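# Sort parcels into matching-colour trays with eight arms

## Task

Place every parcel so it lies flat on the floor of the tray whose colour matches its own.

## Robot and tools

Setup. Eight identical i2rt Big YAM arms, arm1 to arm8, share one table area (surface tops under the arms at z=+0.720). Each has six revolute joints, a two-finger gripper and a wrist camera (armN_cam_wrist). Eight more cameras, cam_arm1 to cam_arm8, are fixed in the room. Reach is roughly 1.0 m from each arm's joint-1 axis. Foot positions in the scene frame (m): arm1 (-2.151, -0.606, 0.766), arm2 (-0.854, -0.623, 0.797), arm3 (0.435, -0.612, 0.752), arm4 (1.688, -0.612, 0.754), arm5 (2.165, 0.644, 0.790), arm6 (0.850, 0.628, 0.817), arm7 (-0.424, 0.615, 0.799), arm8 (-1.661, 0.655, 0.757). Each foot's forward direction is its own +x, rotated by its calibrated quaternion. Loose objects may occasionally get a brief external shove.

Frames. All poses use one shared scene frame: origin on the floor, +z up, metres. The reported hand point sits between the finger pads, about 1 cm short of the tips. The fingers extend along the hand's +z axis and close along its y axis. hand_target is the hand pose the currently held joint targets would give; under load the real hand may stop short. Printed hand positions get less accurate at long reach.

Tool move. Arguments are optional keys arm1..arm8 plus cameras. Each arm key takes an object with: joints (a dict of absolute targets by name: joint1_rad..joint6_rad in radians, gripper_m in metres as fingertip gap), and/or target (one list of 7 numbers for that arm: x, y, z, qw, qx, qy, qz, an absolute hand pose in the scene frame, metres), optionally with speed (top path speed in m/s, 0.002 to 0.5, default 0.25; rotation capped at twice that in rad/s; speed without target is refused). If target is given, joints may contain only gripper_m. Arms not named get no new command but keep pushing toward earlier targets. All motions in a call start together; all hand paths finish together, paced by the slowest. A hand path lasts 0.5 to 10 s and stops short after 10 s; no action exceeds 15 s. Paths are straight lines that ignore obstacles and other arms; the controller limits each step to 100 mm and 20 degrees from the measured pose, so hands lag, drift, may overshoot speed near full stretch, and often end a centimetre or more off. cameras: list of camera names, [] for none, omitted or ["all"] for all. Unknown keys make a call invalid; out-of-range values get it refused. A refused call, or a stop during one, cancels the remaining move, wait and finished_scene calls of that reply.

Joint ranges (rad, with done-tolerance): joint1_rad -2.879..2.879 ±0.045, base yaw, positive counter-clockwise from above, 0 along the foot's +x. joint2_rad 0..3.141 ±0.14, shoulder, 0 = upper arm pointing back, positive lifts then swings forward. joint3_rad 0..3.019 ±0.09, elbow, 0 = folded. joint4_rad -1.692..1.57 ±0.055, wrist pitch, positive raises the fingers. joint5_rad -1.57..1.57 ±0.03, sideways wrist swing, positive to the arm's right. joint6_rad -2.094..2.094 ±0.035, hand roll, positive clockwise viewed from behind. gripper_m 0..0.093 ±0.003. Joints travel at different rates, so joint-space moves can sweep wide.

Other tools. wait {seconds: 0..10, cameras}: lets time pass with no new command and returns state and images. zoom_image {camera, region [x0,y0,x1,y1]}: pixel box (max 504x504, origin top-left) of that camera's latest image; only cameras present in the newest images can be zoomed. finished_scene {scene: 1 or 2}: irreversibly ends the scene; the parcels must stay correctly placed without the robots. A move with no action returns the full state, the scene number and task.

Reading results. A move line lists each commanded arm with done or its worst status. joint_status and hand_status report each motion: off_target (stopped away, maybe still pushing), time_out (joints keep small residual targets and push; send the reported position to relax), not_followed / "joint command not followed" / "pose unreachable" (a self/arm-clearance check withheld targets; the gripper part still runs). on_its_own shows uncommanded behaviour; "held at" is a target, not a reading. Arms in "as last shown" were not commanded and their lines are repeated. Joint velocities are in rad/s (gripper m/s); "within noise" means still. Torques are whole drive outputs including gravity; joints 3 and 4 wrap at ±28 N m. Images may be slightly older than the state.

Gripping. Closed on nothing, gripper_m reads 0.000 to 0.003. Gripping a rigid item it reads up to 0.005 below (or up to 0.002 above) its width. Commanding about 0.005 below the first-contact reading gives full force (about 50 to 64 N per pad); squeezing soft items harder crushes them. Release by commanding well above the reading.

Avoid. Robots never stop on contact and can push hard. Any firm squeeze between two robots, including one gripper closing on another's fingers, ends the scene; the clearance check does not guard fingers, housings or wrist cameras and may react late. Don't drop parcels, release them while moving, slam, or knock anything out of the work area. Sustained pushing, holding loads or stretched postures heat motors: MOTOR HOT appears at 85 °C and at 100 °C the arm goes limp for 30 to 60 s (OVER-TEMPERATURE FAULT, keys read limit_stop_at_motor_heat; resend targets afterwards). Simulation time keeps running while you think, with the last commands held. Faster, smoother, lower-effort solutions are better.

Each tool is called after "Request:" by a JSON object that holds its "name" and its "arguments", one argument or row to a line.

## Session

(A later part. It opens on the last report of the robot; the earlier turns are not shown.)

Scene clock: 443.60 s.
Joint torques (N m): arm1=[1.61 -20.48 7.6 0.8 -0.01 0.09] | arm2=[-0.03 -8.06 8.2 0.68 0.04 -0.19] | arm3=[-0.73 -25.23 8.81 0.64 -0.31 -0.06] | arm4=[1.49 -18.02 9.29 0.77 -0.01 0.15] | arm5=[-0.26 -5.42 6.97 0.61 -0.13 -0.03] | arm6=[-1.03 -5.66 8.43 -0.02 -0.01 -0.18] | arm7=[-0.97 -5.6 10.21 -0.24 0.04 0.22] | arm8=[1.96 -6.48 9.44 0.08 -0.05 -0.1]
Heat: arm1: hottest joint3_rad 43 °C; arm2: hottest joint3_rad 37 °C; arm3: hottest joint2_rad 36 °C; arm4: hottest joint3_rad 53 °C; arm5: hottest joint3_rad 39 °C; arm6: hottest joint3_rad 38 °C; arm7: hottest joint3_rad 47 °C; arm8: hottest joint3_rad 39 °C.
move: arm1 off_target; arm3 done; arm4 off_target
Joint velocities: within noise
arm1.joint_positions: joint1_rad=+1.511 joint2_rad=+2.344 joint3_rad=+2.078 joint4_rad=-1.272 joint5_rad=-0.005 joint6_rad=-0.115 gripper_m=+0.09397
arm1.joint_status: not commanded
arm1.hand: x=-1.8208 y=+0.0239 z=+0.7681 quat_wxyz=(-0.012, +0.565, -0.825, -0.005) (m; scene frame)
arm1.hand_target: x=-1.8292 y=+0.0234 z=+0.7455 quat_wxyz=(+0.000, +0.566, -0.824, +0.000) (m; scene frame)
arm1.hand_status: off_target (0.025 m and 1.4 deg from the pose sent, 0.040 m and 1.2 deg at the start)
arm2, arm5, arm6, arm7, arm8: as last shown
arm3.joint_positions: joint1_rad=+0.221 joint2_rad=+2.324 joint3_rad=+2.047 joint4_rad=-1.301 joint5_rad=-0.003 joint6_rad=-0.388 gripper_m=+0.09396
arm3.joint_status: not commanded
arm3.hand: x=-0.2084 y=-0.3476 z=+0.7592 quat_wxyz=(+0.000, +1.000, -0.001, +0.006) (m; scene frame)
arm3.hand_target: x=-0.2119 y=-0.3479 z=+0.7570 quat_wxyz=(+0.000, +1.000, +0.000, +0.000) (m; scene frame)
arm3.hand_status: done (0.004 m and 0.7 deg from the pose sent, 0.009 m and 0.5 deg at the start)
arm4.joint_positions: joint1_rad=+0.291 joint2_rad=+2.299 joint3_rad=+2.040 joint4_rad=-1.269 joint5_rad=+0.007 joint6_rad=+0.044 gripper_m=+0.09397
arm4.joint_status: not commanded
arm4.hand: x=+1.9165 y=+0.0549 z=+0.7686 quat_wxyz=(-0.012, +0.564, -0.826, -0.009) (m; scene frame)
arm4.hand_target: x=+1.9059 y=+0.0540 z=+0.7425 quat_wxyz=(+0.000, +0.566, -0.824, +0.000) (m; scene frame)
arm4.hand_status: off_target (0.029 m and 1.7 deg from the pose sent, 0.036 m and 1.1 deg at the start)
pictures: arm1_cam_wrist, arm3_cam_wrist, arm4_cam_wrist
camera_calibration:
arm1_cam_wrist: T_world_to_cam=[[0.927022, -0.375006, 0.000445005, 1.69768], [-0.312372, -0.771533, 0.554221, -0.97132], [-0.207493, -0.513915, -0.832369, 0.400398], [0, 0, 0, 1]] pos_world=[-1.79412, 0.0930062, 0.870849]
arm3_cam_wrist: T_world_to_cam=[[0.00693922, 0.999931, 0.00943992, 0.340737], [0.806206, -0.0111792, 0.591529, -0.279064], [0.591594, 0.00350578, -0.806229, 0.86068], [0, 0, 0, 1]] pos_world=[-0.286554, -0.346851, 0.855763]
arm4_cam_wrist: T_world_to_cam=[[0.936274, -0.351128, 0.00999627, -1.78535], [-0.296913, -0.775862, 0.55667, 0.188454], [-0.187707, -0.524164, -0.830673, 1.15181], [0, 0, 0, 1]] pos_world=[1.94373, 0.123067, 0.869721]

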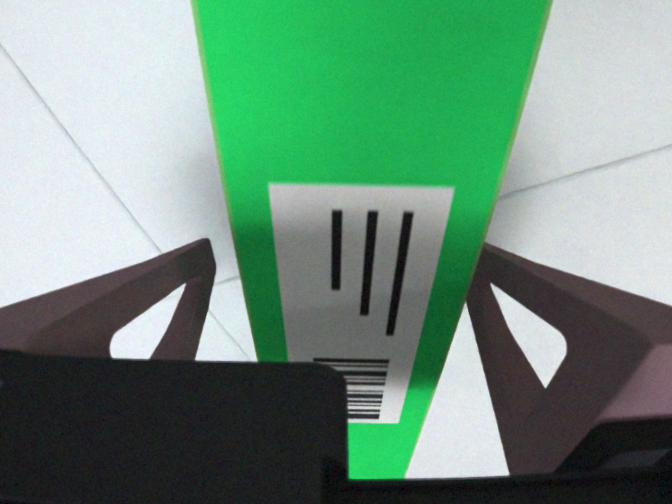

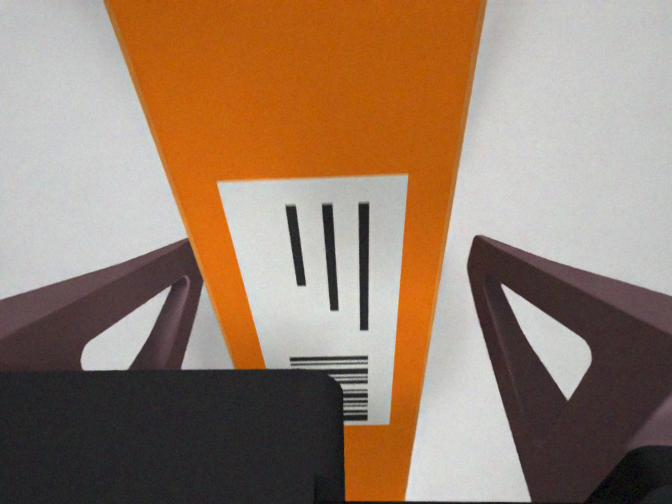

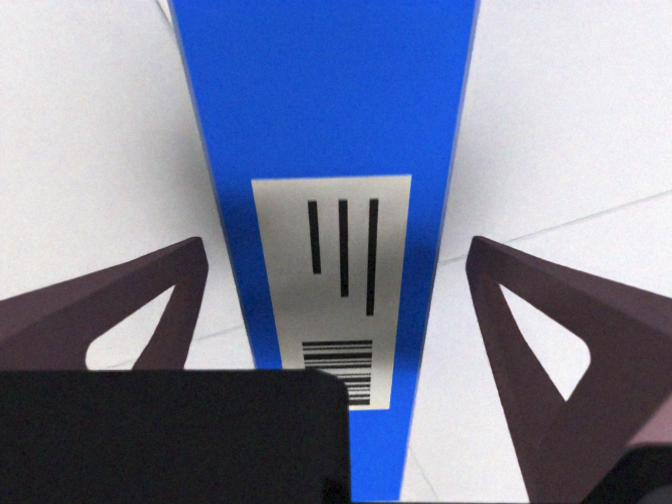

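Request:
{"name": "move", "arguments": {
  "arm1": {"joints":{"gripper_m":0.05}},
  "arm3": {"joints":{"gripper_m":0.05}},
  "arm4": {"joints":{"gripper_m":0.05}},
  "cameras": []
}}

Request:
{"name": "move", "arguments": {
  "arm1": {"target":[-1.826,0.02,0.93,0,0.566,-0.824,0],"speed":0.2},
  "arm3": {"target":[-0.21,-0.346,0.93,0,1,0,0],"speed":0.2},
  "arm4": {"target":[1.908,0.05,0.93,0,0.566,-0.824,0],"speed":0.2},
  "cameras": ["arm1_cam_wrist","arm3_cam_wrist","arm4_cam_wrist"]
}}

Scene clock: 451.93 s.
Joint torques (N m): arm1=[1.9 -20.19 7.6 0.85 -0.01 0.06] | arm2=[-0.03 -8.06 8.21 0.68 0.04 -0.19] | arm3=[-0.62 -25.17 8.81 0.59 -0.27 -0.06] | arm4=[1.49 -18.08 9.31 0.79 -0.01 0.11] | arm5=[-0.32 -4.95 6.98 0.39 -0.14 -0.07] | arm6=[-0.97 -5.6 8.4 -0.01 -0.01 -0.18] | arm7=[-1.14 -5.77 10.24 -0.25 0.04 0.22] | arm8=[2.2 -6.65 9.44 0.06 -0.06 -0.08]
Heat: arm1: hottest joint3_rad 41 °C; arm2: hottest joint3_rad 37 °C; arm3: hottest joint2_rad 36 °C; arm4: hottest joint3_rad 51 °C; arm5: hottest joint3_rad 39 °C; arm6: hottest joint3_rad 38 °C; arm7: hottest joint3_rad 47 °C; arm8: hottest joint3_rad 39 °C.
move: arm1 off_target; arm3 off_target; arm4 off_target
Joint velocities: within noise
arm1.joint_positions: joint1_rad=+1.511 joint2_rad=+2.344 joint3_rad=+2.078 joint4_rad=-1.271 joint5_rad=-0.005 joint6_rad=-0.114 gripper_m=+0.05927
arm1.joint_status: gripper_m off_target (ended at +0.05930, target +0.05000)
arm1.hand: x=-1.8209 y=+0.0240 z=+0.7681 quat_wxyz=(-0.012, +0.565, -0.825, -0.005) (m; scene frame)
arm1.hand_target: x=-1.8292 y=+0.0234 z=+0.7455 quat_wxyz=(+0.000, +0.566, -0.824, +0.000) (m; scene frame)
arm1.hand_status: not commanded
arm2, arm5, arm6, arm7, arm8: as last shown
arm3.joint_positions: joint1_rad=+0.221 joint2_rad=+2.324 joint3_rad=+2.047 joint4_rad=-1.301 joint5_rad=-0.004 joint6_rad=-0.388 gripper_m=+0.05874
arm3.joint_status: gripper_m off_target (ended at +0.05877, target +0.05000)
arm3.hand: x=-0.2085 y=-0.3478 z=+0.7592 quat_wxyz=(+0.001, +1.000, -0.001, +0.006) (m; scene frame)
arm3.hand_target: x=-0.2119 y=-0.3480 z=+0.7570 quat_wxyz=(+0.000, +1.000, +0.000, +0.000) (m; scene frame)
arm3.hand_status: not commanded
arm4.joint_positions: joint1_rad=+0.291 joint2_rad=+2.299 joint3_rad=+2.040 joint4_rad=-1.268 joint5_rad=+0.007 joint6_rad=+0.045 gripper_m=+0.05952
arm4.joint_status: gripper_m off_target (ended at +0.05955, target +0.05000)
arm4.hand: x=+1.9165 y=+0.0549 z=+0.7686 quat_wxyz=(-0.012, +0.564, -0.826, -0.009) (m; scene frame)
arm4.hand_target: x=+1.9059 y=+0.0541 z=+0.7425 quat_wxyz=(+0.000, +0.566, -0.824, +0.000) (m; scene frame)
arm4.hand_status: not commanded
pictures: none
No camera images: "cameras" was empty.

Scene clock: 453.80 s.
Joint torques (N m): arm1=[0.91 -19.84 12.83 -0.27 0 -0.03] | arm2=[0.03 -8.06 8.2 0.68 0.04 -0.19] | arm3=[-1.14 -25.88 14.56 -0.31 -0.24 -0.12] | arm4=[1.26 -18.49 14.86 -0.27 -0.03 0.09] | arm5=[-0.21 -5.71 7.08 0.55 -0.1 -0.05] | arm6=[-1.03 -5.66 8.44 0.01 -0.01 -0.17] | arm7=[-1.08 -6.01 10.21 -0.25 0.03 0.21] | arm8=[2.02 -6.53 9.52 0.12 -0.04 -0.09]
Heat: arm1: hottest joint3_rad 41 °C; arm2: hottest joint3_rad 37 °C; arm3: hottest joint2_rad 36 °C; arm4: hottest joint3_rad 51 °C; arm5: hottest joint3_rad 39 °C; arm6: hottest joint3_rad 38 °C; arm7: hottest joint3_rad 47 °C; arm8: hottest joint3_rad 39 °C.
move: arm1 off_target; arm3 off_target; arm4 off_target
Joint velocities: within noise
arm1.joint_positions: joint1_rad=+1.511 joint2_rad=+2.263 joint3_rad=+2.351 joint4_rad=-1.666 joint5_rad=-0.005 joint6_rad=-0.114 gripper_m=+0.05927
arm1.joint_status: not commanded
arm1.hand: x=-1.8293 y=+0.0106 z=+0.9265 quat_wxyz=(+0.006, +0.565, -0.825, +0.005) (m; scene frame)
arm1.hand_target: x=-1.8263 y=+0.0195 z=+0.9301 quat_wxyz=(-0.001, +0.566, -0.824, +0.000) (m; scene frame)
arm1.hand_status: off_target (0.011 m and 0.9 deg from the pose sent, 0.162 m and 1.4 deg at the start)
arm2, arm5, arm6, arm7, arm8: as last shown
arm3.joint_positions: joint1_rad=+0.221 joint2_rad=+2.268 joint3_rad=+2.318 joint4_rad=-1.671 joint5_rad=-0.004 joint6_rad=-0.388 gripper_m=+0.05874
arm3.joint_status: not commanded
arm3.hand: x=-0.2003 y=-0.3523 z=+0.9007 quat_wxyz=(+0.009, +1.000, -0.001, +0.025) (m; scene frame)
arm3.hand_target: x=-0.2084 y=-0.3465 z=+0.9298 quat_wxyz=(-0.001, +1.000, +0.000, -0.002) (m; scene frame)
arm3.hand_status: off_target (0.032 m and 3.0 deg from the pose sent, 0.171 m and 0.7 deg at the start; pose on its path clipped on 9 of 56 steps; a joint's target at an end of its range on 18 of 56 steps)
arm4.joint_positions: joint1_rad=+0.291 joint2_rad=+2.224 joint3_rad=+2.313 joint4_rad=-1.670 joint5_rad=+0.007 joint6_rad=+0.045 gripper_m=+0.05952
arm4.joint_status: not commanded
arm4.hand: x=+1.9117 y=+0.0369 z=+0.9227 quat_wxyz=(+0.010, +0.564, -0.826, +0.007) (m; scene frame)
arm4.hand_target: x=+1.9077 y=+0.0492 z=+0.9298 quat_wxyz=(-0.001, +0.566, -0.824, +0.000) (m; scene frame)
arm4.hand_status: off_target (0.015 m and 1.4 deg from the pose sent, 0.162 m and 1.8 deg at the start)
pictures: arm1_cam_wrist, arm3_cam_wrist, arm4_cam_wrist
camera_calibration:
arm1_cam_wrist: T_world_to_cam=[[0.926609, -0.376005, -0.00398631, 1.7038], [-0.302187, -0.750921, 0.587198, -1.08422], [-0.223783, -0.542898, -0.809434, 0.472909], [0, 0, 0, 1]] pos_world=[-1.80056, 0.0832171, 1.02623]
arm3_cam_wrist: T_world_to_cam=[[0.00723174, 0.999947, -0.00730862, 0.359144], [0.78286, -0.0011141, 0.622197, -0.398139], [0.622156, -0.0102212, -0.782826, 0.950131], [0, 0, 0, 1]] pos_world=[-0.28204, -0.349857, 0.994134]
arm4_cam_wrist: T_world_to_cam=[[0.936344, -0.350891, 0.0116069, -1.79031], [-0.287264, -0.746713, 0.599917, 0.0279362], [-0.201838, -0.565063, -0.799978, 1.26976], [0, 0, 0, 1]] pos_world=[1.94066, 0.110148, 1.0198]

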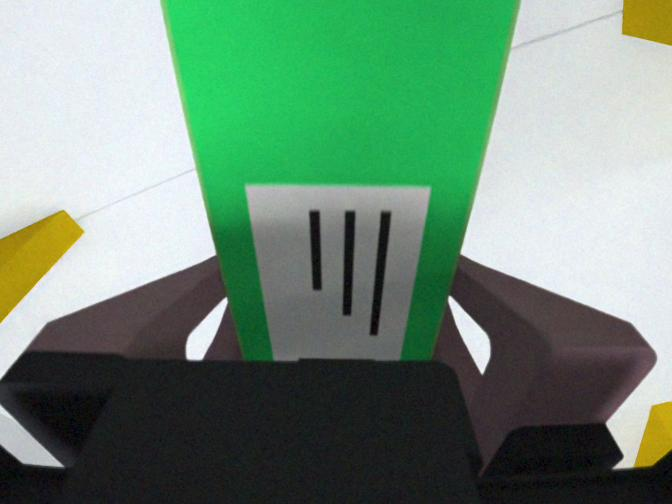

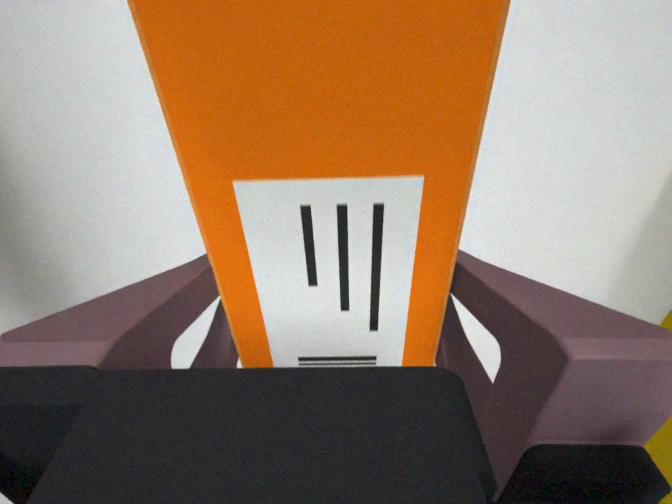

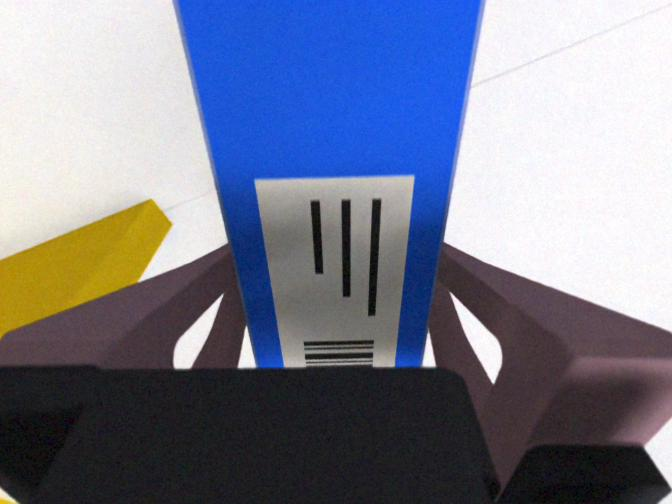

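Request:
{"name": "move", "arguments": {
  "arm1": {"target":[-1.925,-0.182,1.0,0,0.566,-0.824,0],"speed":0.25},
  "arm3": {"target":[-0.01,-0.429,1.0,0,1,0,0],"speed":0.25},
  "arm4": {"target":[1.842,-0.157,1.0,0,0.566,-0.824,0],"speed":0.25},
  "cameras": []
}}

Request:
{"name": "move", "arguments": {
  "arm1": {"joints":{"joint2_rad":1.1,"joint3_rad":1.0,"joint4_rad":-1.47,"joint5_rad":0,"joint6_rad":0}},
  "arm3": {"joints":{"joint2_rad":1.1,"joint3_rad":1.0,"joint4_rad":-1.47,"joint5_rad":0,"joint6_rad":0}},
  "arm4": {"joints":{"joint2_rad":1.1,"joint3_rad":1.0,"joint4_rad":-1.47,"joint5_rad":0,"joint6_rad":0}},
  "cameras": []
}}

Request:
{"name": "move", "arguments": {
  "arm1": {"joints":{"joint1_rad":-1.541}},
  "arm3": {"joints":{"joint1_rad":2.16}},
  "arm4": {"joints":{"joint1_rad":-1.883}},
  "cameras": ["cam_arm1","cam_arm3","cam_arm4"]
}}

Scene clock: 470.70 s.
Joint torques (N m): arm1=[0.62 -12.57 7.99 0.83 0 -0.06] | arm2=[0.03 -8.06 8.2 0.68 0.04 -0.19] | arm3=[-1.03 -17.9 9.35 0.47 -0.25 -0.12] | arm4=[0.91 -12.4 9.73 0.73 -0.03 0.07] | arm5=[-0.15 -5.25 7.15 0.47 -0.16 -0.06] | arm6=[-1.03 -5.6 8.42 -0.01 -0.01 -0.18] | arm7=[-0.97 -5.77 10.22 -0.23 0.04 0.2] | arm8=[1.79 -6.53 9.5 0.05 -0.05 -0.1]
Heat: arm1: hottest joint3_rad 44 °C; arm2: hottest joint3_rad 37 °C; arm3: hottest joint2_rad 38 °C; arm4: hottest joint3_rad 50 °C; arm5: hottest joint3_rad 39 °C; arm6: hottest joint3_rad 38 °C; arm7: hottest joint3_rad 47 °C; arm8: hottest joint3_rad 39 °C.
move: arm1 done; arm3 off_target; arm4 done
Joint velocities: within noise
arm1.joint_positions: joint1_rad=+1.511 joint2_rad=+1.583 joint3_rad=+1.532 joint4_rad=-1.512 joint5_rad=-0.005 joint6_rad=-0.121 gripper_m=+0.05927
arm1.joint_status: not commanded
arm1.hand: x=-1.9303 y=-0.1804 z=+1.0051 quat_wxyz=(-0.001, +0.568, -0.823, +0.001) (m; scene frame)
arm1.hand_target: x=-1.9251 y=-0.1820 z=+1.0001 quat_wxyz=(+0.000, +0.566, -0.824, +0.000) (m; scene frame)
arm1.hand_status: done (0.008 m and 0.3 deg from the pose sent, 0.227 m and 0.9 deg at the start)
arm2.joint_positions: joint1_rad=-2.079 joint2_rad=+1.107 joint3_rad=+1.002 joint4_rad=-1.475 joint5_rad=-0.001 joint6_rad=+0.013 gripper_m=+0.09292
arm2.joint_status: not commanded
arm2.hand: x=-0.5864 y=-0.5098 z=+1.0112 quat_wxyz=(+0.005, +0.193, -0.981, +0.000) (m; scene frame)
arm2.hand_target: x=-0.5859 y=-0.5106 z=+1.0123 quat_wxyz=(+0.000, +0.198, -0.980, -0.001) (m; scene frame)
arm2.hand_status: not commanded
arm3.joint_positions: joint1_rad=+0.221 joint2_rad=+1.615 joint3_rad=+1.559 joint4_rad=-1.547 joint5_rad=-0.004 joint6_rad=-0.388 gripper_m=+0.05874
arm3.joint_status: not commanded
arm3.hand: x=-0.0099 y=-0.4312 z=+0.9889 quat_wxyz=(+0.005, +1.000, -0.001, +0.017) (m; scene frame)
arm3.hand_target: x=-0.0099 y=-0.4290 z=+1.0000 quat_wxyz=(+0.000, +1.000, +0.000, +0.000) (m; scene frame)
arm3.hand_status: off_target (0.011 m and 2.0 deg from the pose sent, 0.228 m and 3.0 deg at the start)
arm4.joint_positions: joint1_rad=+0.291 joint2_rad=+1.581 joint3_rad=+1.555 joint4_rad=-1.543 joint5_rad=+0.007 joint6_rad=+0.045 gripper_m=+0.05952
arm4.joint_status: not commanded
arm4.hand: x=+1.8456 y=-0.1591 z=+1.0003 quat_wxyz=(+0.005, +0.564, -0.826, +0.003) (m; scene frame)
arm4.hand_target: x=+1.8420 y=-0.1570 z=+1.0000 quat_wxyz=(+0.000, +0.566, -0.824, +0.000) (m; scene frame)
arm4.hand_status: done (0.004 m and 0.7 deg from the pose sent, 0.220 m and 1.4 deg at the start)
arm5.joint_positions: joint1_rad=+1.466 joint2_rad=+1.110 joint3_rad=+0.995 joint4_rad=-1.477 joint5_rad=+0.000 joint6_rad=-0.001 gripper_m=+0.09288
arm5.joint_status: not commanded
arm5.hand: x=+2.0602 y=+0.3734 z=+0.9987 quat_wxyz=(-0.007, +0.824, +0.567, +0.012) (m; scene frame)
arm5.hand_target: x=+2.0615 y=+0.3707 z=+1.0030 quat_wxyz=(-0.001, +0.822, +0.570, +0.003) (m; scene frame)
arm5.hand_status: not commanded
arm6.joint_positions: joint1_rad=-1.253 joint2_rad=+1.119 joint3_rad=+0.998 joint4_rad=-1.466 joint5_rad=+0.001 joint6_rad=+0.009 gripper_m=+0.09289
arm6.joint_status: not commanded
arm6.hand: x=+0.7633 y=+0.3488 z=+1.0261 quat_wxyz=(+0.005, -0.807, -0.590, -0.006) (m; scene frame)
arm6.hand_target: x=+0.7626 y=+0.3511 z=+1.0320 quat_wxyz=(+0.000, -0.806, -0.591, +0.000) (m; scene frame)
arm6.hand_status: not commanded
arm7.joint_positions: joint1_rad=-1.187 joint2_rad=+1.100 joint3_rad=+0.999 joint4_rad=-1.459 joint5_rad=-0.002 joint6_rad=-0.009 gripper_m=+0.09397
arm7.joint_status: not commanded
arm7.hand: x=-0.4978 y=+0.3306 z=+1.0129 quat_wxyz=(-0.003, -0.789, -0.615, +0.003) (m; scene frame)
arm7.hand_target: x=-0.5002 y=+0.3336 z=+1.0133 quat_wxyz=(+0.001, -0.794, -0.608, +0.000) (m; scene frame)
arm7.hand_status: not commanded
arm8.joint_positions: joint1_rad=+0.363 joint2_rad=+1.111 joint3_rad=+1.004 joint4_rad=-1.476 joint5_rad=-0.001 joint6_rad=+0.007 gripper_m=+0.09293
arm8.joint_status: not commanded
arm8.hand: x=-1.7313 y=+0.3728 z=+0.9711 quat_wxyz=(+0.003, -0.790, -0.613, -0.005) (m; scene frame)
arm8.hand_target: x=-1.7307 y=+0.3731 z=+0.9726 quat_wxyz=(-0.001, -0.787, -0.617, +0.001) (m; scene frame)
arm8.hand_status: not commanded
pictures: none
No camera images: "cameras" was empty.

Scene clock: 472.07 s.
Joint torques (N m): arm1=[0.32 -5.25 8.02 0.53 0.19 0.08] | arm2=[-0.03 -8.06 8.2 0.68 0.04 -0.19] | arm3=[-1.14 -7.65 9.55 0.42 0.02 0.13] | arm4=[0.85 -5.01 9.88 0.57 -0.16 -0.03] | arm5=[0.15 -5.36 7.12 0.55 -0.1 -0.02] | arm6=[-0.97 -5.66 8.43 0.01 -0.01 -0.18] | arm7=[-1.14 -5.83 10.24 -0.25 0.02 0.21] | arm8=[2.08 -6.65 9.44 0.12 -0.04 -0.09]
Heat: arm1: hottest joint3_rad 44 °C; arm2: hottest joint3_rad 37 °C; arm3: hottest joint2_rad 38 °C; arm4: hottest joint3_rad 50 °C; arm5: hottest joint3_rad 39 °C; arm6: hottest joint3_rad 38 °C; arm7: hottest joint3_rad 47 °C; arm8: hottest joint3_rad 39 °C.
move: arm1 done; arm3 done; arm4 done
Joint velocities: arm1=[within noise] | arm2=[within noise] | arm3=[within noise] | arm4=[within noise] | arm5=[within noise] | arm6=[0.005 -0.024 0.002 -0.046 0.007 -0.066 -0.001] | arm7=[within noise] | arm8=[within noise]
arm1.joint_positions: joint1_rad=+1.511 joint2_rad=+1.097 joint3_rad=+1.007 joint4_rad=-1.478 joint5_rad=-0.003 joint6_rad=-0.008 gripper_m=+0.05927
arm1.joint_status: all done
arm1.hand: x=-2.0169 y=-0.3465 z=+0.9822 quat_wxyz=(+0.000, +0.520, -0.854, +0.003) (m; scene frame)
arm1.hand_target: x=-2.0133 y=-0.3484 z=+0.9785 quat_wxyz=(+0.001, +0.512, -0.859, +0.005) (m; scene frame)
arm1.hand_status: not commanded
arm2, arm5, arm6, arm7, arm8: as last shown
arm3.joint_positions: joint1_rad=+0.221 joint2_rad=+1.100 joint3_rad=+0.995 joint4_rad=-1.479 joint5_rad=-0.004 joint6_rad=-0.016 gripper_m=+0.05876
arm3.joint_status: all done
arm3.hand: x=+0.1685 y=-0.5041 z=+0.9637 quat_wxyz=(+0.000, +0.983, -0.186, +0.009) (m; scene frame)
arm3.hand_target: x=+0.1659 y=-0.5007 z=+0.9656 quat_wxyz=(-0.003, +0.981, -0.196, +0.002) (m; scene frame)
arm3.hand_status: not commanded
arm4.joint_positions: joint1_rad=+0.291 joint2_rad=+1.099 joint3_rad=+1.004 joint4_rad=-1.478 joint5_rad=+0.002 joint6_rad=+0.009 gripper_m=+0.05952
arm4.joint_status: all done
arm4.hand: x=+1.7844 y=-0.3355 z=+0.9662 quat_wxyz=(+0.008, +0.578, -0.816, +0.002) (m; scene frame)
arm4.hand_target: x=+1.7819 y=-0.3335 z=+0.9647 quat_wxyz=(+0.007, +0.586, -0.811, +0.000) (m; scene frame)
arm4.hand_status: not commanded
pictures: none
No camera images: "cameras" was empty.

Scene clock: 474.53 s.
Joint torques (N m): arm1=[0.26 -5.36 8.2 0.39 0.11 0.07] | arm2=[-0.03 -8.06 8.2 0.68 0.04 -0.19] | arm3=[0.62 -7.88 9.55 0.34 -0.04 0.11] | arm4=[-1.32 -4.89 9.94 0.36 -0.08 -0.02] | arm5=[-0.15 -4.84 6.91 0.38 -0.09 -0.04] | arm6=[-1.03 -5.71 8.43 -0.01 0 -0.18] | arm7=[-1.03 -5.89 10.22 -0.25 0.03 0.2] | arm8=[1.9 -6.59 9.55 0.05 -0.06 -0.08]
Heat: arm1: hottest joint3_rad 43 °C; arm2: hottest joint3_rad 37 °C; arm3: hottest joint2_rad 37 °C; arm4: hottest joint3_rad 50 °C; arm5: hottest joint3_rad 39 °C; arm6: hottest joint3_rad 38 °C; arm7: hottest joint3_rad 47 °C; arm8: hottest joint3_rad 39 °C.
move: arm1 done; arm3 done; arm4 done
Joint velocities: within noise
arm1.joint_positions: joint1_rad=-1.529 joint2_rad=+1.105 joint3_rad=+1.007 joint4_rad=-1.471 joint5_rad=-0.001 joint6_rad=-0.007 gripper_m=+0.05926
arm1.joint_status: all done
arm1.hand: x=-2.2615 y=-0.8758 z=+0.9848 quat_wxyz=(-0.006, -0.827, -0.563, +0.002) (m; scene frame)
arm1.hand_target: x=-2.2642 y=-0.8722 z=+0.9831 quat_wxyz=(-0.005, -0.832, -0.555, +0.002) (m; scene frame)
arm1.hand_status: not commanded
arm2, arm5, arm6, arm7, arm8: as last shown
arm3.joint_positions: joint1_rad=+2.146 joint2_rad=+1.100 joint3_rad=+0.995 joint4_rad=-1.476 joint5_rad=-0.003 joint6_rad=-0.014 gripper_m=+0.05868
arm3.joint_status: all done
arm3.hand: x=+0.4240 y=-0.9008 z=+0.9628 quat_wxyz=(-0.003, +0.714, +0.700, +0.009) (m; scene frame)
arm3.hand_target: x=+0.4276 y=-0.9037 z=+0.9647 quat_wxyz=(+0.000, +0.715, +0.700, +0.004) (m; scene frame)
arm3.hand_status: not commanded
arm4.joint_positions: joint1_rad=-1.870 joint2_rad=+1.099 joint3_rad=+1.004 joint4_rad=-1.472 joint5_rad=+0.000 joint6_rad=+0.007 gripper_m=+0.05960
arm4.joint_status: all done
arm4.hand: x=+1.8667 y=-0.8410 z=+0.9702 quat_wxyz=(+0.002, -0.446, -0.895, +0.008) (m; scene frame)
arm4.hand_target: x=+1.8635 y=-0.8429 z=+0.9687 quat_wxyz=(+0.003, -0.449, -0.894, +0.007) (m; scene frame)
arm4.hand_status: not commanded
pictures: cam_arm1, cam_arm3, cam_arm4

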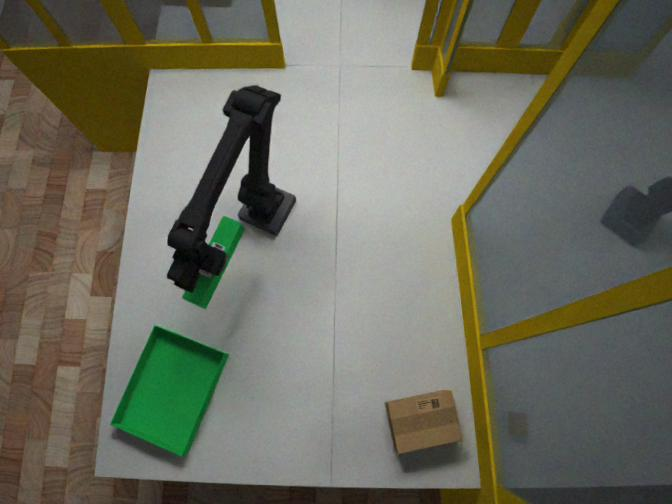

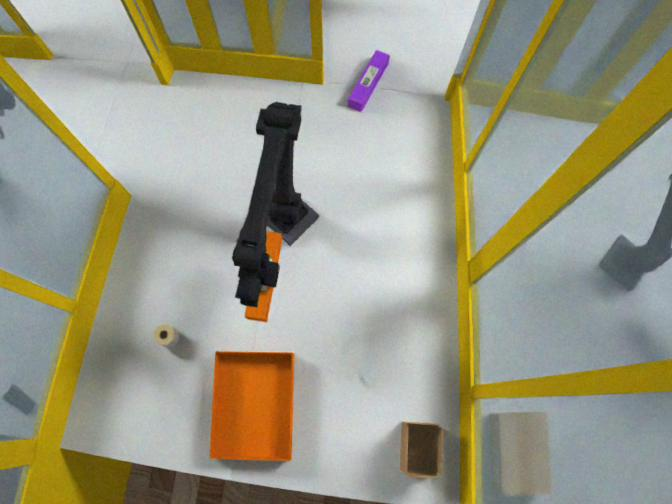

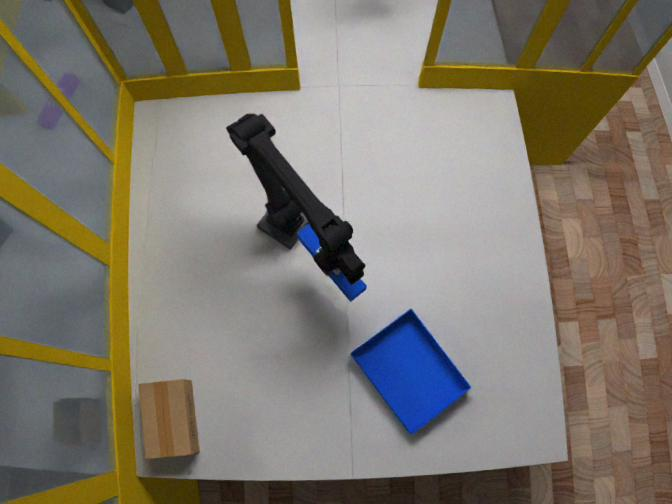

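Request:
{"name": "move", "arguments": {
  "arm1": {"target":[-2.411,-1.234,0.95,0,0.819,0.574,0],"speed":0.25},
  "arm3": {"target":[0.415,-1.30,0.95,0,0.682,0.731,0],"speed":0.25},
  "arm4": {"target":[2.112,-1.183,0.95,0,0.462,0.887,0],"speed":0.25},
  "cameras": []
}}

Request:
{"name": "move", "arguments": {
  "arm1": {"target":[-2.411,-1.234,0.885,0,0.819,0.574,0],"speed":0.2},
  "arm3": {"target":[0.415,-1.30,0.885,0,0.682,0.731,0],"speed":0.2},
  "arm4": {"target":[2.112,-1.183,0.885,0,0.462,0.887,0],"speed":0.2},
  "cameras": ["arm1_cam_wrist","arm3_cam_wrist","arm4_cam_wrist","cam_arm1","cam_arm3","cam_arm4"]
}}

Scene clock: 489.07 s.
Joint torques (N m): arm1=[0.73 -19.19 12.77 -0.25 0.18 -0.09] | arm2=[0.03 -8.06 8.21 0.68 0.04 -0.19] | arm3=[0.32 -24.29 14.41 -0.32 0.03 -0.23] | arm4=[-1.79 -18.55 14.89 -0.13 -0.15 0.12] | arm5=[-0.21 -4.78 7.02 0.55 -0.12 -0.05] | arm6=[-1.03 -5.54 8.43 -0.02 -0.01 -0.18] | arm7=[-1.2 -5.83 10.21 -0.21 0.04 0.21] | arm8=[2.2 -6.71 9.55 0.13 -0.06 -0.09]
Heat: arm1: hottest joint3_rad 42 °C; arm2: hottest joint3_rad 37 °C; arm3: hottest joint3_rad 36 °C; arm4: hottest joint3_rad 51 °C; arm5: hottest joint3_rad 39 °C; arm6: hottest joint3_rad 38 °C; arm7: hottest joint3_rad 47 °C; arm8: hottest joint3_rad 39 °C.
move: arm1 off_target; arm3 off_target; arm4 off_target
Joint velocities: within noise
arm1.joint_positions: joint1_rad=-1.529 joint2_rad=+2.181 joint3_rad=+2.228 joint4_rad=-1.642 joint5_rad=+0.004 joint6_rad=-0.032 gripper_m=+0.05926
arm1.joint_status: not commanded
arm1.hand: x=-2.4026 y=-1.2258 z=+0.9454 quat_wxyz=(+0.003, -0.819, -0.573, -0.007) (m; scene frame)
arm1.hand_target: x=-2.4108 y=-1.2334 z=+0.9498 quat_wxyz=(+0.000, -0.819, -0.574, +0.001) (m; scene frame)
arm1.hand_status: off_target (0.013 m and 0.9 deg from the pose sent, 0.390 m and 1.7 deg at the start)
arm2, arm5, arm6, arm7, arm8: as last shown
arm3.joint_positions: joint1_rad=+2.146 joint2_rad=+2.202 joint3_rad=+2.286 joint4_rad=-1.672 joint5_rad=+0.002 joint6_rad=-0.079 gripper_m=+0.05869
arm3.joint_status: not commanded
arm3.hand: x=+0.4099 y=-1.2888 z=+0.9299 quat_wxyz=(-0.006, +0.692, +0.722, +0.010) (m; scene frame)
arm3.hand_target: x=+0.4150 y=-1.2986 z=+0.9498 quat_wxyz=(+0.007, +0.682, +0.731, -0.008) (m; scene frame)
arm3.hand_status: off_target (0.024 m and 2.0 deg from the pose sent, 0.400 m and 5.3 deg at the start; a joint's target at an end of its range on 25 of 84 steps)
arm4.joint_positions: joint1_rad=-1.877 joint2_rad=+2.260 joint3_rad=+2.409 joint4_rad=-1.684 joint5_rad=-0.013 joint6_rad=+0.013 gripper_m=+0.05960
arm4.joint_status: not commanded
arm4.hand: x=+2.1134 y=-1.1689 z=+0.9449 quat_wxyz=(-0.016, -0.452, -0.892, +0.009) (m; scene frame)
arm4.hand_target: x=+2.1112 y=-1.1821 z=+0.9494 quat_wxyz=(-0.026, -0.462, -0.887, +0.013) (m; scene frame)
arm4.hand_status: off_target (0.015 m and 2.5 deg from the pose sent, 0.421 m and 2.2 deg at the start; a joint's target at an end of its range on 28 of 84 steps)
pictures: none
No camera images: "cameras" was empty.

Scene clock: 490.23 s.
Joint torques (N m): arm1=[0.62 -20.01 8.2 0.73 0.2 -0.07] | arm2=[-0.03 -8.06 8.2 0.68 0.04 -0.19] | arm3=[0.21 -25.82 9.65 0.59 0.03 -0.22] | arm4=[-1.61 -19.19 10.73 0.72 -0.15 0.11] | arm5=[0.26 -5.6 7.06 0.49 -0.11 -0.06] | arm6=[-1.08 -5.54 8.43 0.01 0 -0.17] | arm7=[-1.2 -5.77 10.25 -0.27 0.04 0.22] | arm8=[2.26 -6.59 9.57 0.02 -0.04 -0.11]
Heat: arm1: hottest joint3_rad 42 °C; arm2: hottest joint3_rad 37 °C; arm3: hottest joint2_rad 36 °C; arm4: hottest joint3_rad 51 °C; arm5: hottest joint3_rad 39 °C; arm6: hottest joint3_rad 38 °C; arm7: hottest joint3_rad 47 °C; arm8: hottest joint3_rad 39 °C.
move: arm1 off_target; arm3 done; arm4 off_target
Joint velocities: within noise
arm1.joint_positions: joint1_rad=-1.529 joint2_rad=+2.197 joint3_rad=+2.122 joint4_rad=-1.500 joint5_rad=+0.004 joint6_rad=-0.032 gripper_m=+0.05926
arm1.joint_status: not commanded
arm1.hand: x=-2.4056 y=-1.2340 z=+0.8946 quat_wxyz=(-0.002, -0.819, -0.573, +0.001) (m; scene frame)
arm1.hand_target: x=-2.4110 y=-1.2338 z=+0.8850 quat_wxyz=(+0.000, -0.819, -0.574, +0.000) (m; scene frame)
arm1.hand_status: off_target (0.011 m and 0.3 deg from the pose sent, 0.062 m and 0.9 deg at the start)
arm2, arm5, arm6, arm7, arm8: as last shown
arm3.joint_positions: joint1_rad=+2.146 joint2_rad=+2.219 joint3_rad=+2.191 joint4_rad=-1.557 joint5_rad=+0.002 joint6_rad=-0.079 gripper_m=+0.05869
arm3.joint_status: not commanded
arm3.hand: x=+0.4099 y=-1.2949 z=+0.8823 quat_wxyz=(-0.005, +0.691, +0.722, +0.009) (m; scene frame)
arm3.hand_target: x=+0.4150 y=-1.2999 z=+0.8849 quat_wxyz=(+0.000, +0.682, +0.731, +0.000) (m; scene frame)
arm3.hand_status: done (0.008 m and 1.9 deg from the pose sent, 0.047 m and 2.0 deg at the start)
arm4.joint_positions: joint1_rad=-1.877 joint2_rad=+2.300 joint3_rad=+2.360 joint4_rad=-1.623 joint5_rad=-0.013 joint6_rad=+0.014 gripper_m=+0.05960
arm4.joint_status: not commanded
arm4.hand: x=+2.1166 y=-1.1744 z=+0.8986 quat_wxyz=(-0.003, -0.452, -0.892, +0.003) (m; scene frame)
arm4.hand_target: x=+2.1117 y=-1.1827 z=+0.8852 quat_wxyz=(+0.000, -0.462, -0.887, +0.000) (m; scene frame)
arm4.hand_status: off_target (0.017 m and 1.3 deg from the pose sent, 0.062 m and 2.5 deg at the start)
pictures: arm1_cam_wrist, arm3_cam_wrist, arm4_cam_wrist, cam_arm1, cam_arm3, cam_arm4
camera_calibration:
arm1_cam_wrist: T_world_to_cam=[[-0.934101, 0.35693, -0.00746319, -1.79886], [0.288975, 0.768207, 0.571271, 1.13684], [0.209637, 0.531469, -0.820727, 2.02102], [0, 0, 0, 1]] pos_world=[-2.43252, -1.30537, 0.995836]
arm3_cam_wrist: T_world_to_cam=[[-0.999229, -0.0390148, 0.00430737, 0.354155], [-0.0286837, 0.800698, 0.598381, 0.526485], [-0.0267946, 0.597796, -0.8012, 1.61597], [0, 0, 0, 1]] pos_world=[0.412283, -1.37376, 0.978156]
arm4_cam_wrist: T_world_to_cam=[[-0.798658, -0.60162, 0.0140993, 0.968678], [-0.485856, 0.65845, 0.574793, 1.28988], [-0.355091, 0.452213, -0.818177, 2.1428], [0, 0, 0, 1]] pos_world=[2.16123, -1.23555, 0.998114]

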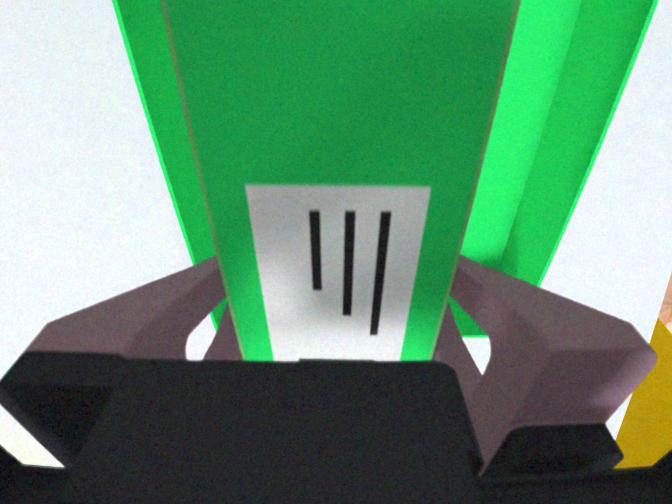

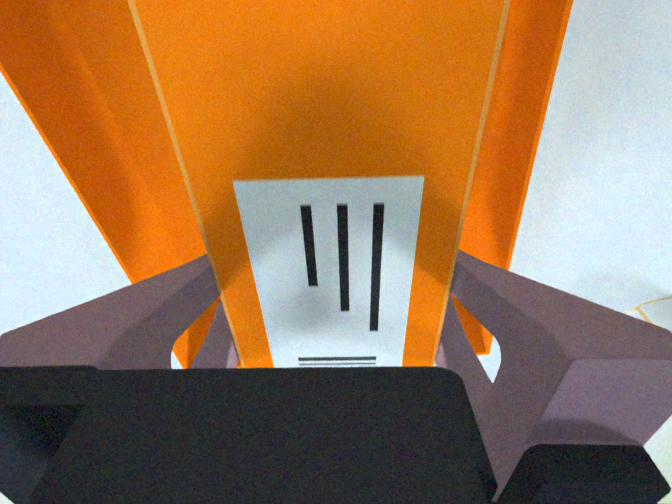

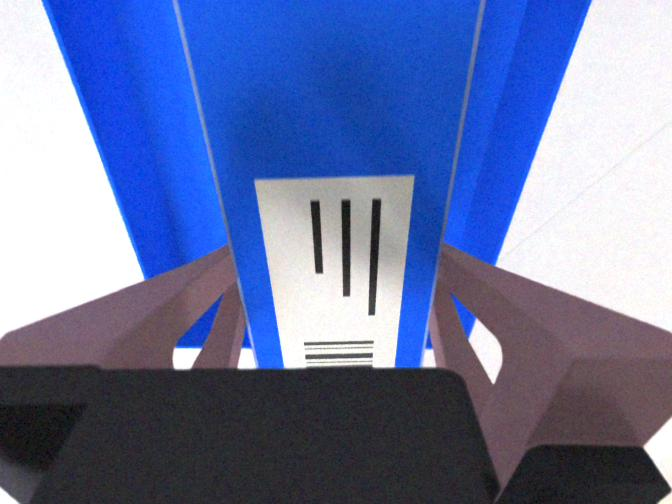

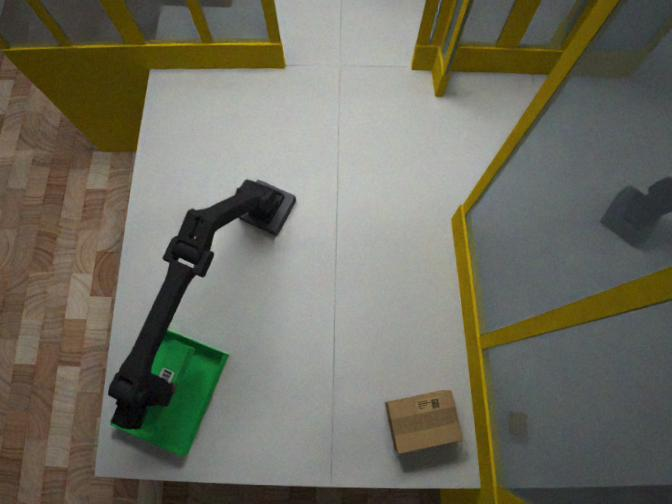

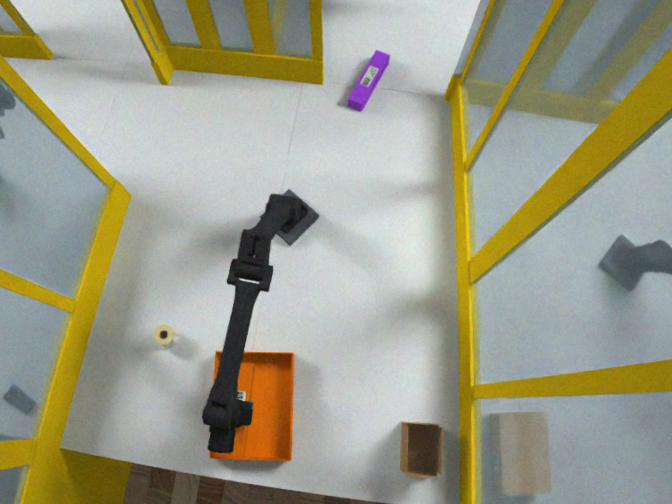

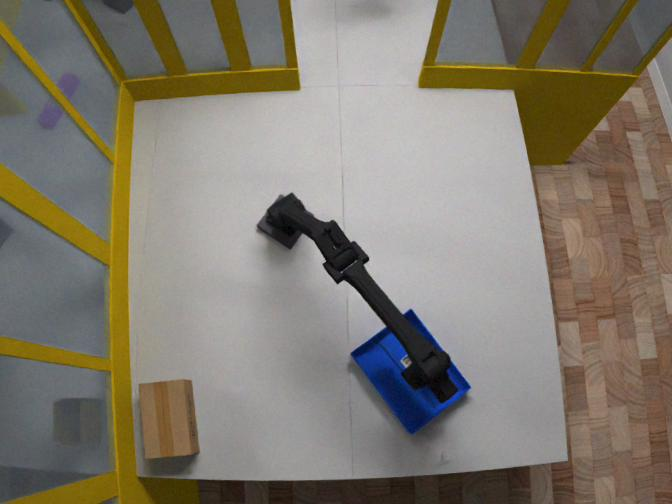

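Request:
{"name": "move", "arguments": {
  "arm1": {"target":[-2.431,-1.238,0.845,0,0.819,0.574,0],"speed":0.12},
  "arm3": {"target":[0.428,-1.312,0.845,0,0.682,0.731,0],"speed":0.12},
  "arm4": {"target":[2.122,-1.192,0.845,0,0.462,0.887,0],"speed":0.12},
  "cameras": ["arm1_cam_wrist","arm3_cam_wrist","arm4_cam_wrist"]
}}

Scene clock: 506.80 s.
Joint torques (N m): arm1=[0.97 -20.48 8.47 0.73 0.19 -0.08] | arm2=[-0.03 -8.06 8.2 0.68 0.04 -0.19] | arm3=[0.62 -24.94 9.73 0.58 0.03 -0.02] | arm4=[-1.26 -19.43 10.74 0.64 -0.15 0.11] | arm5=[-0.38 -5.36 7.04 0.58 -0.11 -0.07] | arm6=[-0.97 -5.54 8.43 0.01 0 -0.18] | arm7=[-0.97 -5.95 10.22 -0.28 0.04 0.21] | arm8=[1.96 -6.59 9.51 0.09 -0.06 -0.1]
Heat: arm1: hottest joint3_rad 40 °C; arm2: hottest joint3_rad 37 °C; arm3: hottest joint2_rad 36 °C; arm4: hottest joint3_rad 50 °C; arm5: hottest joint3_rad 39 °C; arm6: hottest joint3_rad 38 °C; arm7: hottest joint3_rad 48 °C; arm8: hottest joint3_rad 39 °C.
move: arm1 off_target; arm3 off_target; arm4 off_target
Joint velocities: within noise
arm1.joint_positions: joint1_rad=-1.552 joint2_rad=+2.248 joint3_rad=+2.110 joint4_rad=-1.436 joint5_rad=+0.004 joint6_rad=-0.057 gripper_m=+0.05926
arm1.joint_status: not commanded
arm1.hand: x=-2.4245 y=-1.2385 z=+0.8562 quat_wxyz=(-0.002, -0.819, -0.574, +0.002) (m; scene frame)
arm1.hand_target: x=-2.4308 y=-1.2378 z=+0.8451 quat_wxyz=(+0.000, -0.819, -0.574, +0.000) (m; scene frame)
arm1.hand_status: off_target (0.013 m and 0.3 deg from the pose sent, 0.056 m and 0.3 deg at the start)
arm2, arm5, arm6, arm7, arm8: as last shown
arm3.joint_positions: joint1_rad=+2.160 joint2_rad=+2.270 joint3_rad=+2.175 joint4_rad=-1.492 joint5_rad=+0.002 joint6_rad=-0.079 gripper_m=+0.05869
arm3.joint_status: not commanded
arm3.hand: x=+0.4193 y=-1.3060 z=+0.8424 quat_wxyz=(-0.006, +0.686, +0.727, +0.009) (m; scene frame)
arm3.hand_target: x=+0.4281 y=-1.3118 z=+0.8451 quat_wxyz=(+0.000, +0.682, +0.731, +0.000) (m; scene frame)
arm3.hand_status: off_target (0.011 m and 1.4 deg from the pose sent, 0.045 m and 1.9 deg at the start)
arm4.joint_positions: joint1_rad=-1.877 joint2_rad=+2.355 joint3_rad=+2.360 joint4_rad=-1.565 joint5_rad=-0.013 joint6_rad=+0.018 gripper_m=+0.05960
arm4.joint_status: not commanded
arm4.hand: x=+2.1246 y=-1.1859 z=+0.8607 quat_wxyz=(-0.004, -0.454, -0.891, +0.003) (m; scene frame)
arm4.hand_target: x=+2.1217 y=-1.1916 z=+0.8450 quat_wxyz=(+0.000, -0.462, -0.887, +0.000) (m; scene frame)
arm4.hand_status: off_target (0.017 m and 1.2 deg from the pose sent, 0.057 m and 1.3 deg at the start)
pictures: arm1_cam_wrist, arm3_cam_wrist, arm4_cam_wrist
camera_calibration:
arm1_cam_wrist: T_world_to_cam=[[-0.934632, 0.355547, -0.00709216, -1.81851], [0.288333, 0.769319, 0.570098, 1.16851], [0.208153, 0.530787, -0.821546, 1.9921], [0, 0, 0, 1]] pos_world=[-2.45122, -1.30977, 0.957537]
arm3_cam_wrist: T_world_to_cam=[[-0.998576, -0.053178, 0.00413903, 0.344558], [-0.0401103, 0.799807, 0.598916, 0.562723], [-0.0351595, 0.597897, -0.800801, 1.59428], [0, 0, 0, 1]] pos_world=[0.422692, -1.38496, 0.938255]
arm4_cam_wrist: T_world_to_cam=[[-0.8014, -0.597963, 0.0140654, 0.978819], [-0.483926, 0.662028, 0.572306, 1.32543], [-0.35153, 0.45184, -0.819919, 2.1133], [0, 0, 0, 1]] pos_world=[2.16872, -1.24704, 0.960416]

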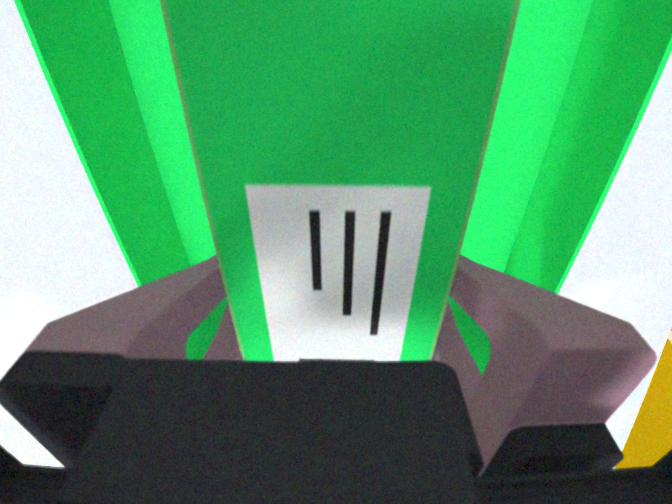

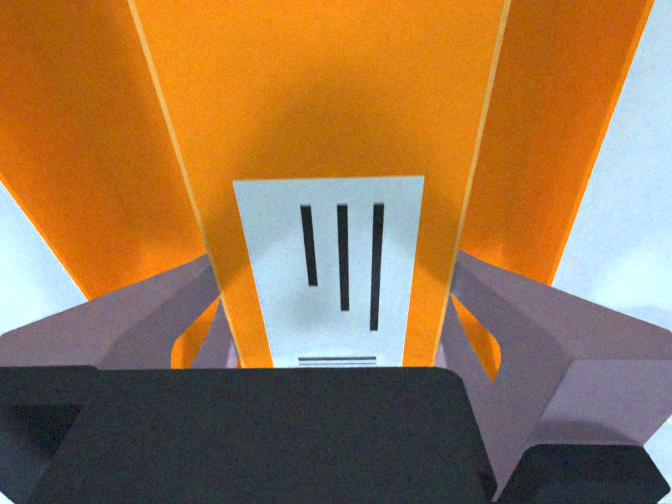

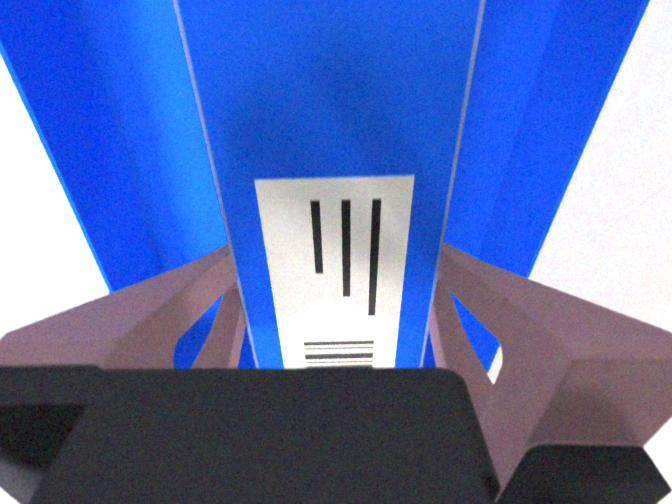

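Request:
{"name": "move", "arguments": {
  "arm1": {"target":[-2.431,-1.238,0.79,0,0.819,0.574,0],"speed":0.12},
  "arm3": {"target":[0.430,-1.312,0.79,0,0.682,0.731,0],"speed":0.12},
  "arm4": {"target":[2.122,-1.192,0.79,0,0.462,0.887,0],"speed":0.12},
  "cameras": ["cam_arm1","cam_arm3","cam_arm4"]
}}

Request:
{"name": "zoom_image", "arguments": {
  "camera": "cam_arm1",
  "region": [90, 310, 250, 470]
}}

Request:
{"name": "zoom_image", "arguments": {
  "camera": "cam_arm3",
  "region": [180, 330, 320, 470]
}}

Request:
{"name": "zoom_image", "arguments": {
  "camera": "cam_arm4",
  "region": [330, 300, 480, 450]
}}

Scene clock: 516.13 s.
Joint torques (N m): arm1=[0.97 -20.66 8.1 0.75 0.19 -0.05] | arm2=[0.03 -8.06 8.2 0.68 0.04 -0.19] | arm3=[0.73 -25.58 9.42 0.57 0.02 0.01] | arm4=[-1.14 -19.31 10.07 0.76 -0.15 0.12] | arm5=[0.09 -4.84 6.94 0.53 -0.11 -0.06] | arm6=[-0.97 -5.66 8.43 -0.01 -0.01 -0.17] | arm7=[-1.2 -5.66 10.22 -0.24 0.04 0.21] | arm8=[1.96 -6.71 9.52 0.1 -0.05 -0.1]
Heat: arm1: hottest joint3_rad 40 °C; arm2: hottest joint3_rad 37 °C; arm3: hottest joint3_rad 36 °C; arm4: hottest joint3_rad 50 °C; arm5: hottest joint3_rad 39 °C; arm6: hottest joint3_rad 38 °C; arm7: hottest joint3_rad 48 °C; arm8: hottest joint3_rad 39 °C.
move: arm1 off_target; arm3 off_target; arm4 off_target
Joint velocities: within noise
arm1.joint_positions: joint1_rad=-1.552 joint2_rad=+2.284 joint3_rad=+2.032 joint4_rad=-1.319 joint5_rad=+0.004 joint6_rad=-0.058 gripper_m=+0.05926
arm1.joint_status: not commanded
arm1.hand: x=-2.4248 y=-1.2403 z=+0.8027 quat_wxyz=(-0.003, -0.819, -0.574, +0.003) (m; scene frame)
arm1.hand_target: x=-2.4307 y=-1.2378 z=+0.7901 quat_wxyz=(+0.000, -0.819, -0.574, +0.000) (m; scene frame)
arm1.hand_status: off_target (0.014 m and 0.5 deg from the pose sent, 0.067 m and 0.3 deg at the start)
arm2, arm5, arm6, arm7, arm8: as last shown
arm3.joint_positions: joint1_rad=+2.160 joint2_rad=+2.297 joint3_rad=+2.085 joint4_rad=-1.370 joint5_rad=+0.002 joint6_rad=-0.079 gripper_m=+0.05869
arm3.joint_status: not commanded
arm3.hand: x=+0.4196 y=-1.3067 z=+0.7899 quat_wxyz=(-0.004, +0.686, +0.727, +0.007) (m; scene frame)
arm3.hand_target: x=+0.4300 y=-1.3118 z=+0.7900 quat_wxyz=(+0.000, +0.682, +0.731, +0.000) (m; scene frame)
arm3.hand_status: off_target (0.012 m and 1.2 deg from the pose sent, 0.054 m and 1.4 deg at the start)
arm4.joint_positions: joint1_rad=-1.877 joint2_rad=+2.370 joint3_rad=+2.256 joint4_rad=-1.439 joint5_rad=-0.013 joint6_rad=+0.020 gripper_m=+0.05960
arm4.joint_status: not commanded
arm4.hand: x=+2.1257 y=-1.1886 z=+0.8109 quat_wxyz=(-0.008, -0.455, -0.890, +0.005) (m; scene frame)
arm4.hand_target: x=+2.1217 y=-1.1916 z=+0.7903 quat_wxyz=(+0.000, -0.462, -0.887, +0.000) (m; scene frame)
arm4.hand_status: off_target (0.022 m and 1.4 deg from the pose sent, 0.071 m and 1.2 deg at the start)
pictures: cam_arm1, cam_arm3, cam_arm4

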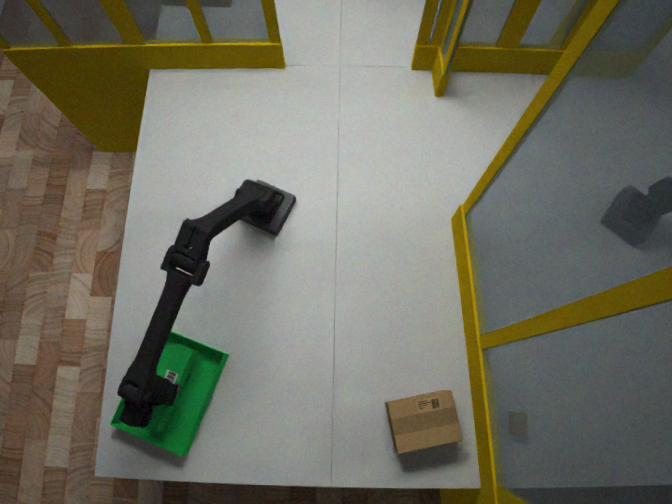

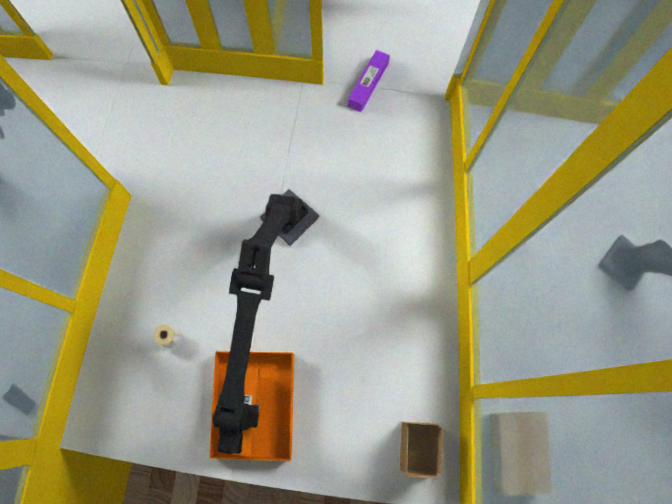

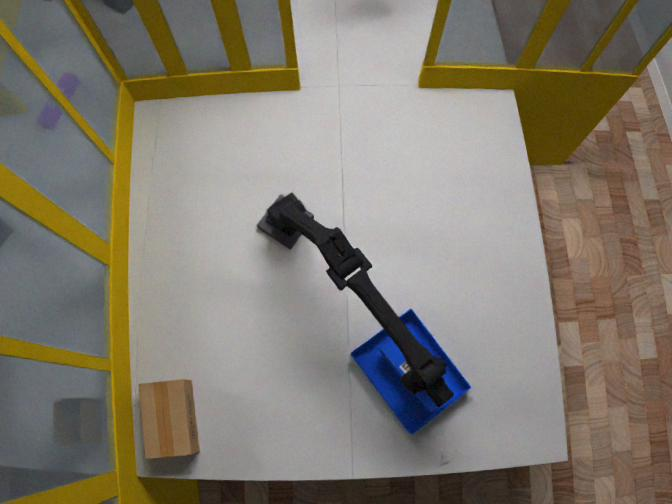

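Scaled by 3.150.

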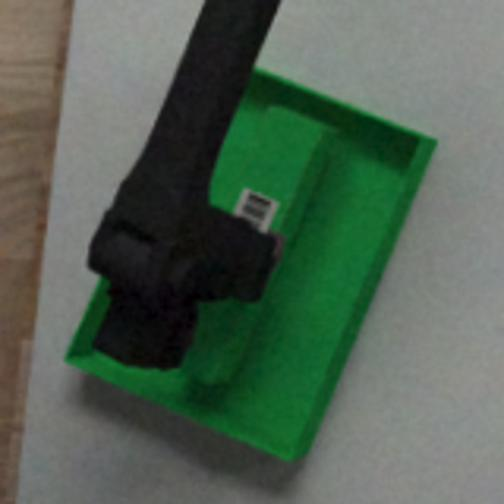

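Scaled by 3.600.

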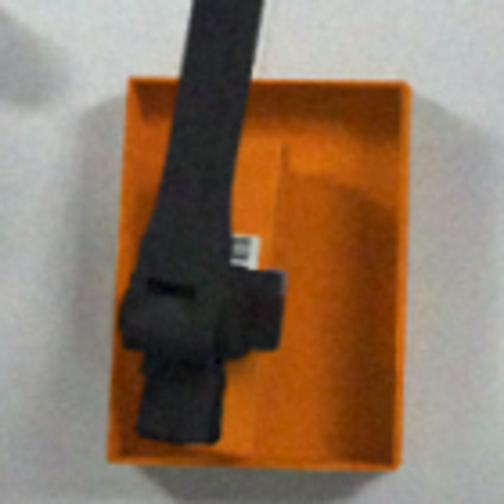

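Scaled by 3.360.

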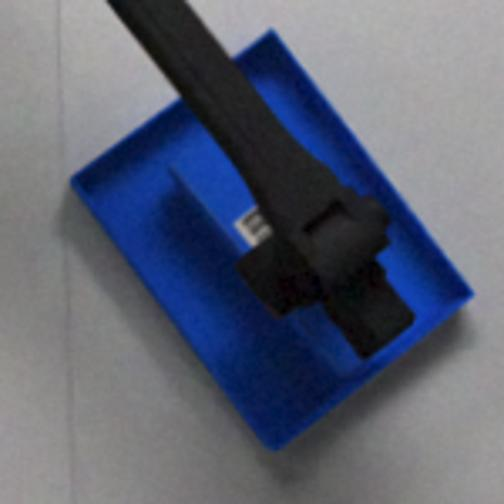

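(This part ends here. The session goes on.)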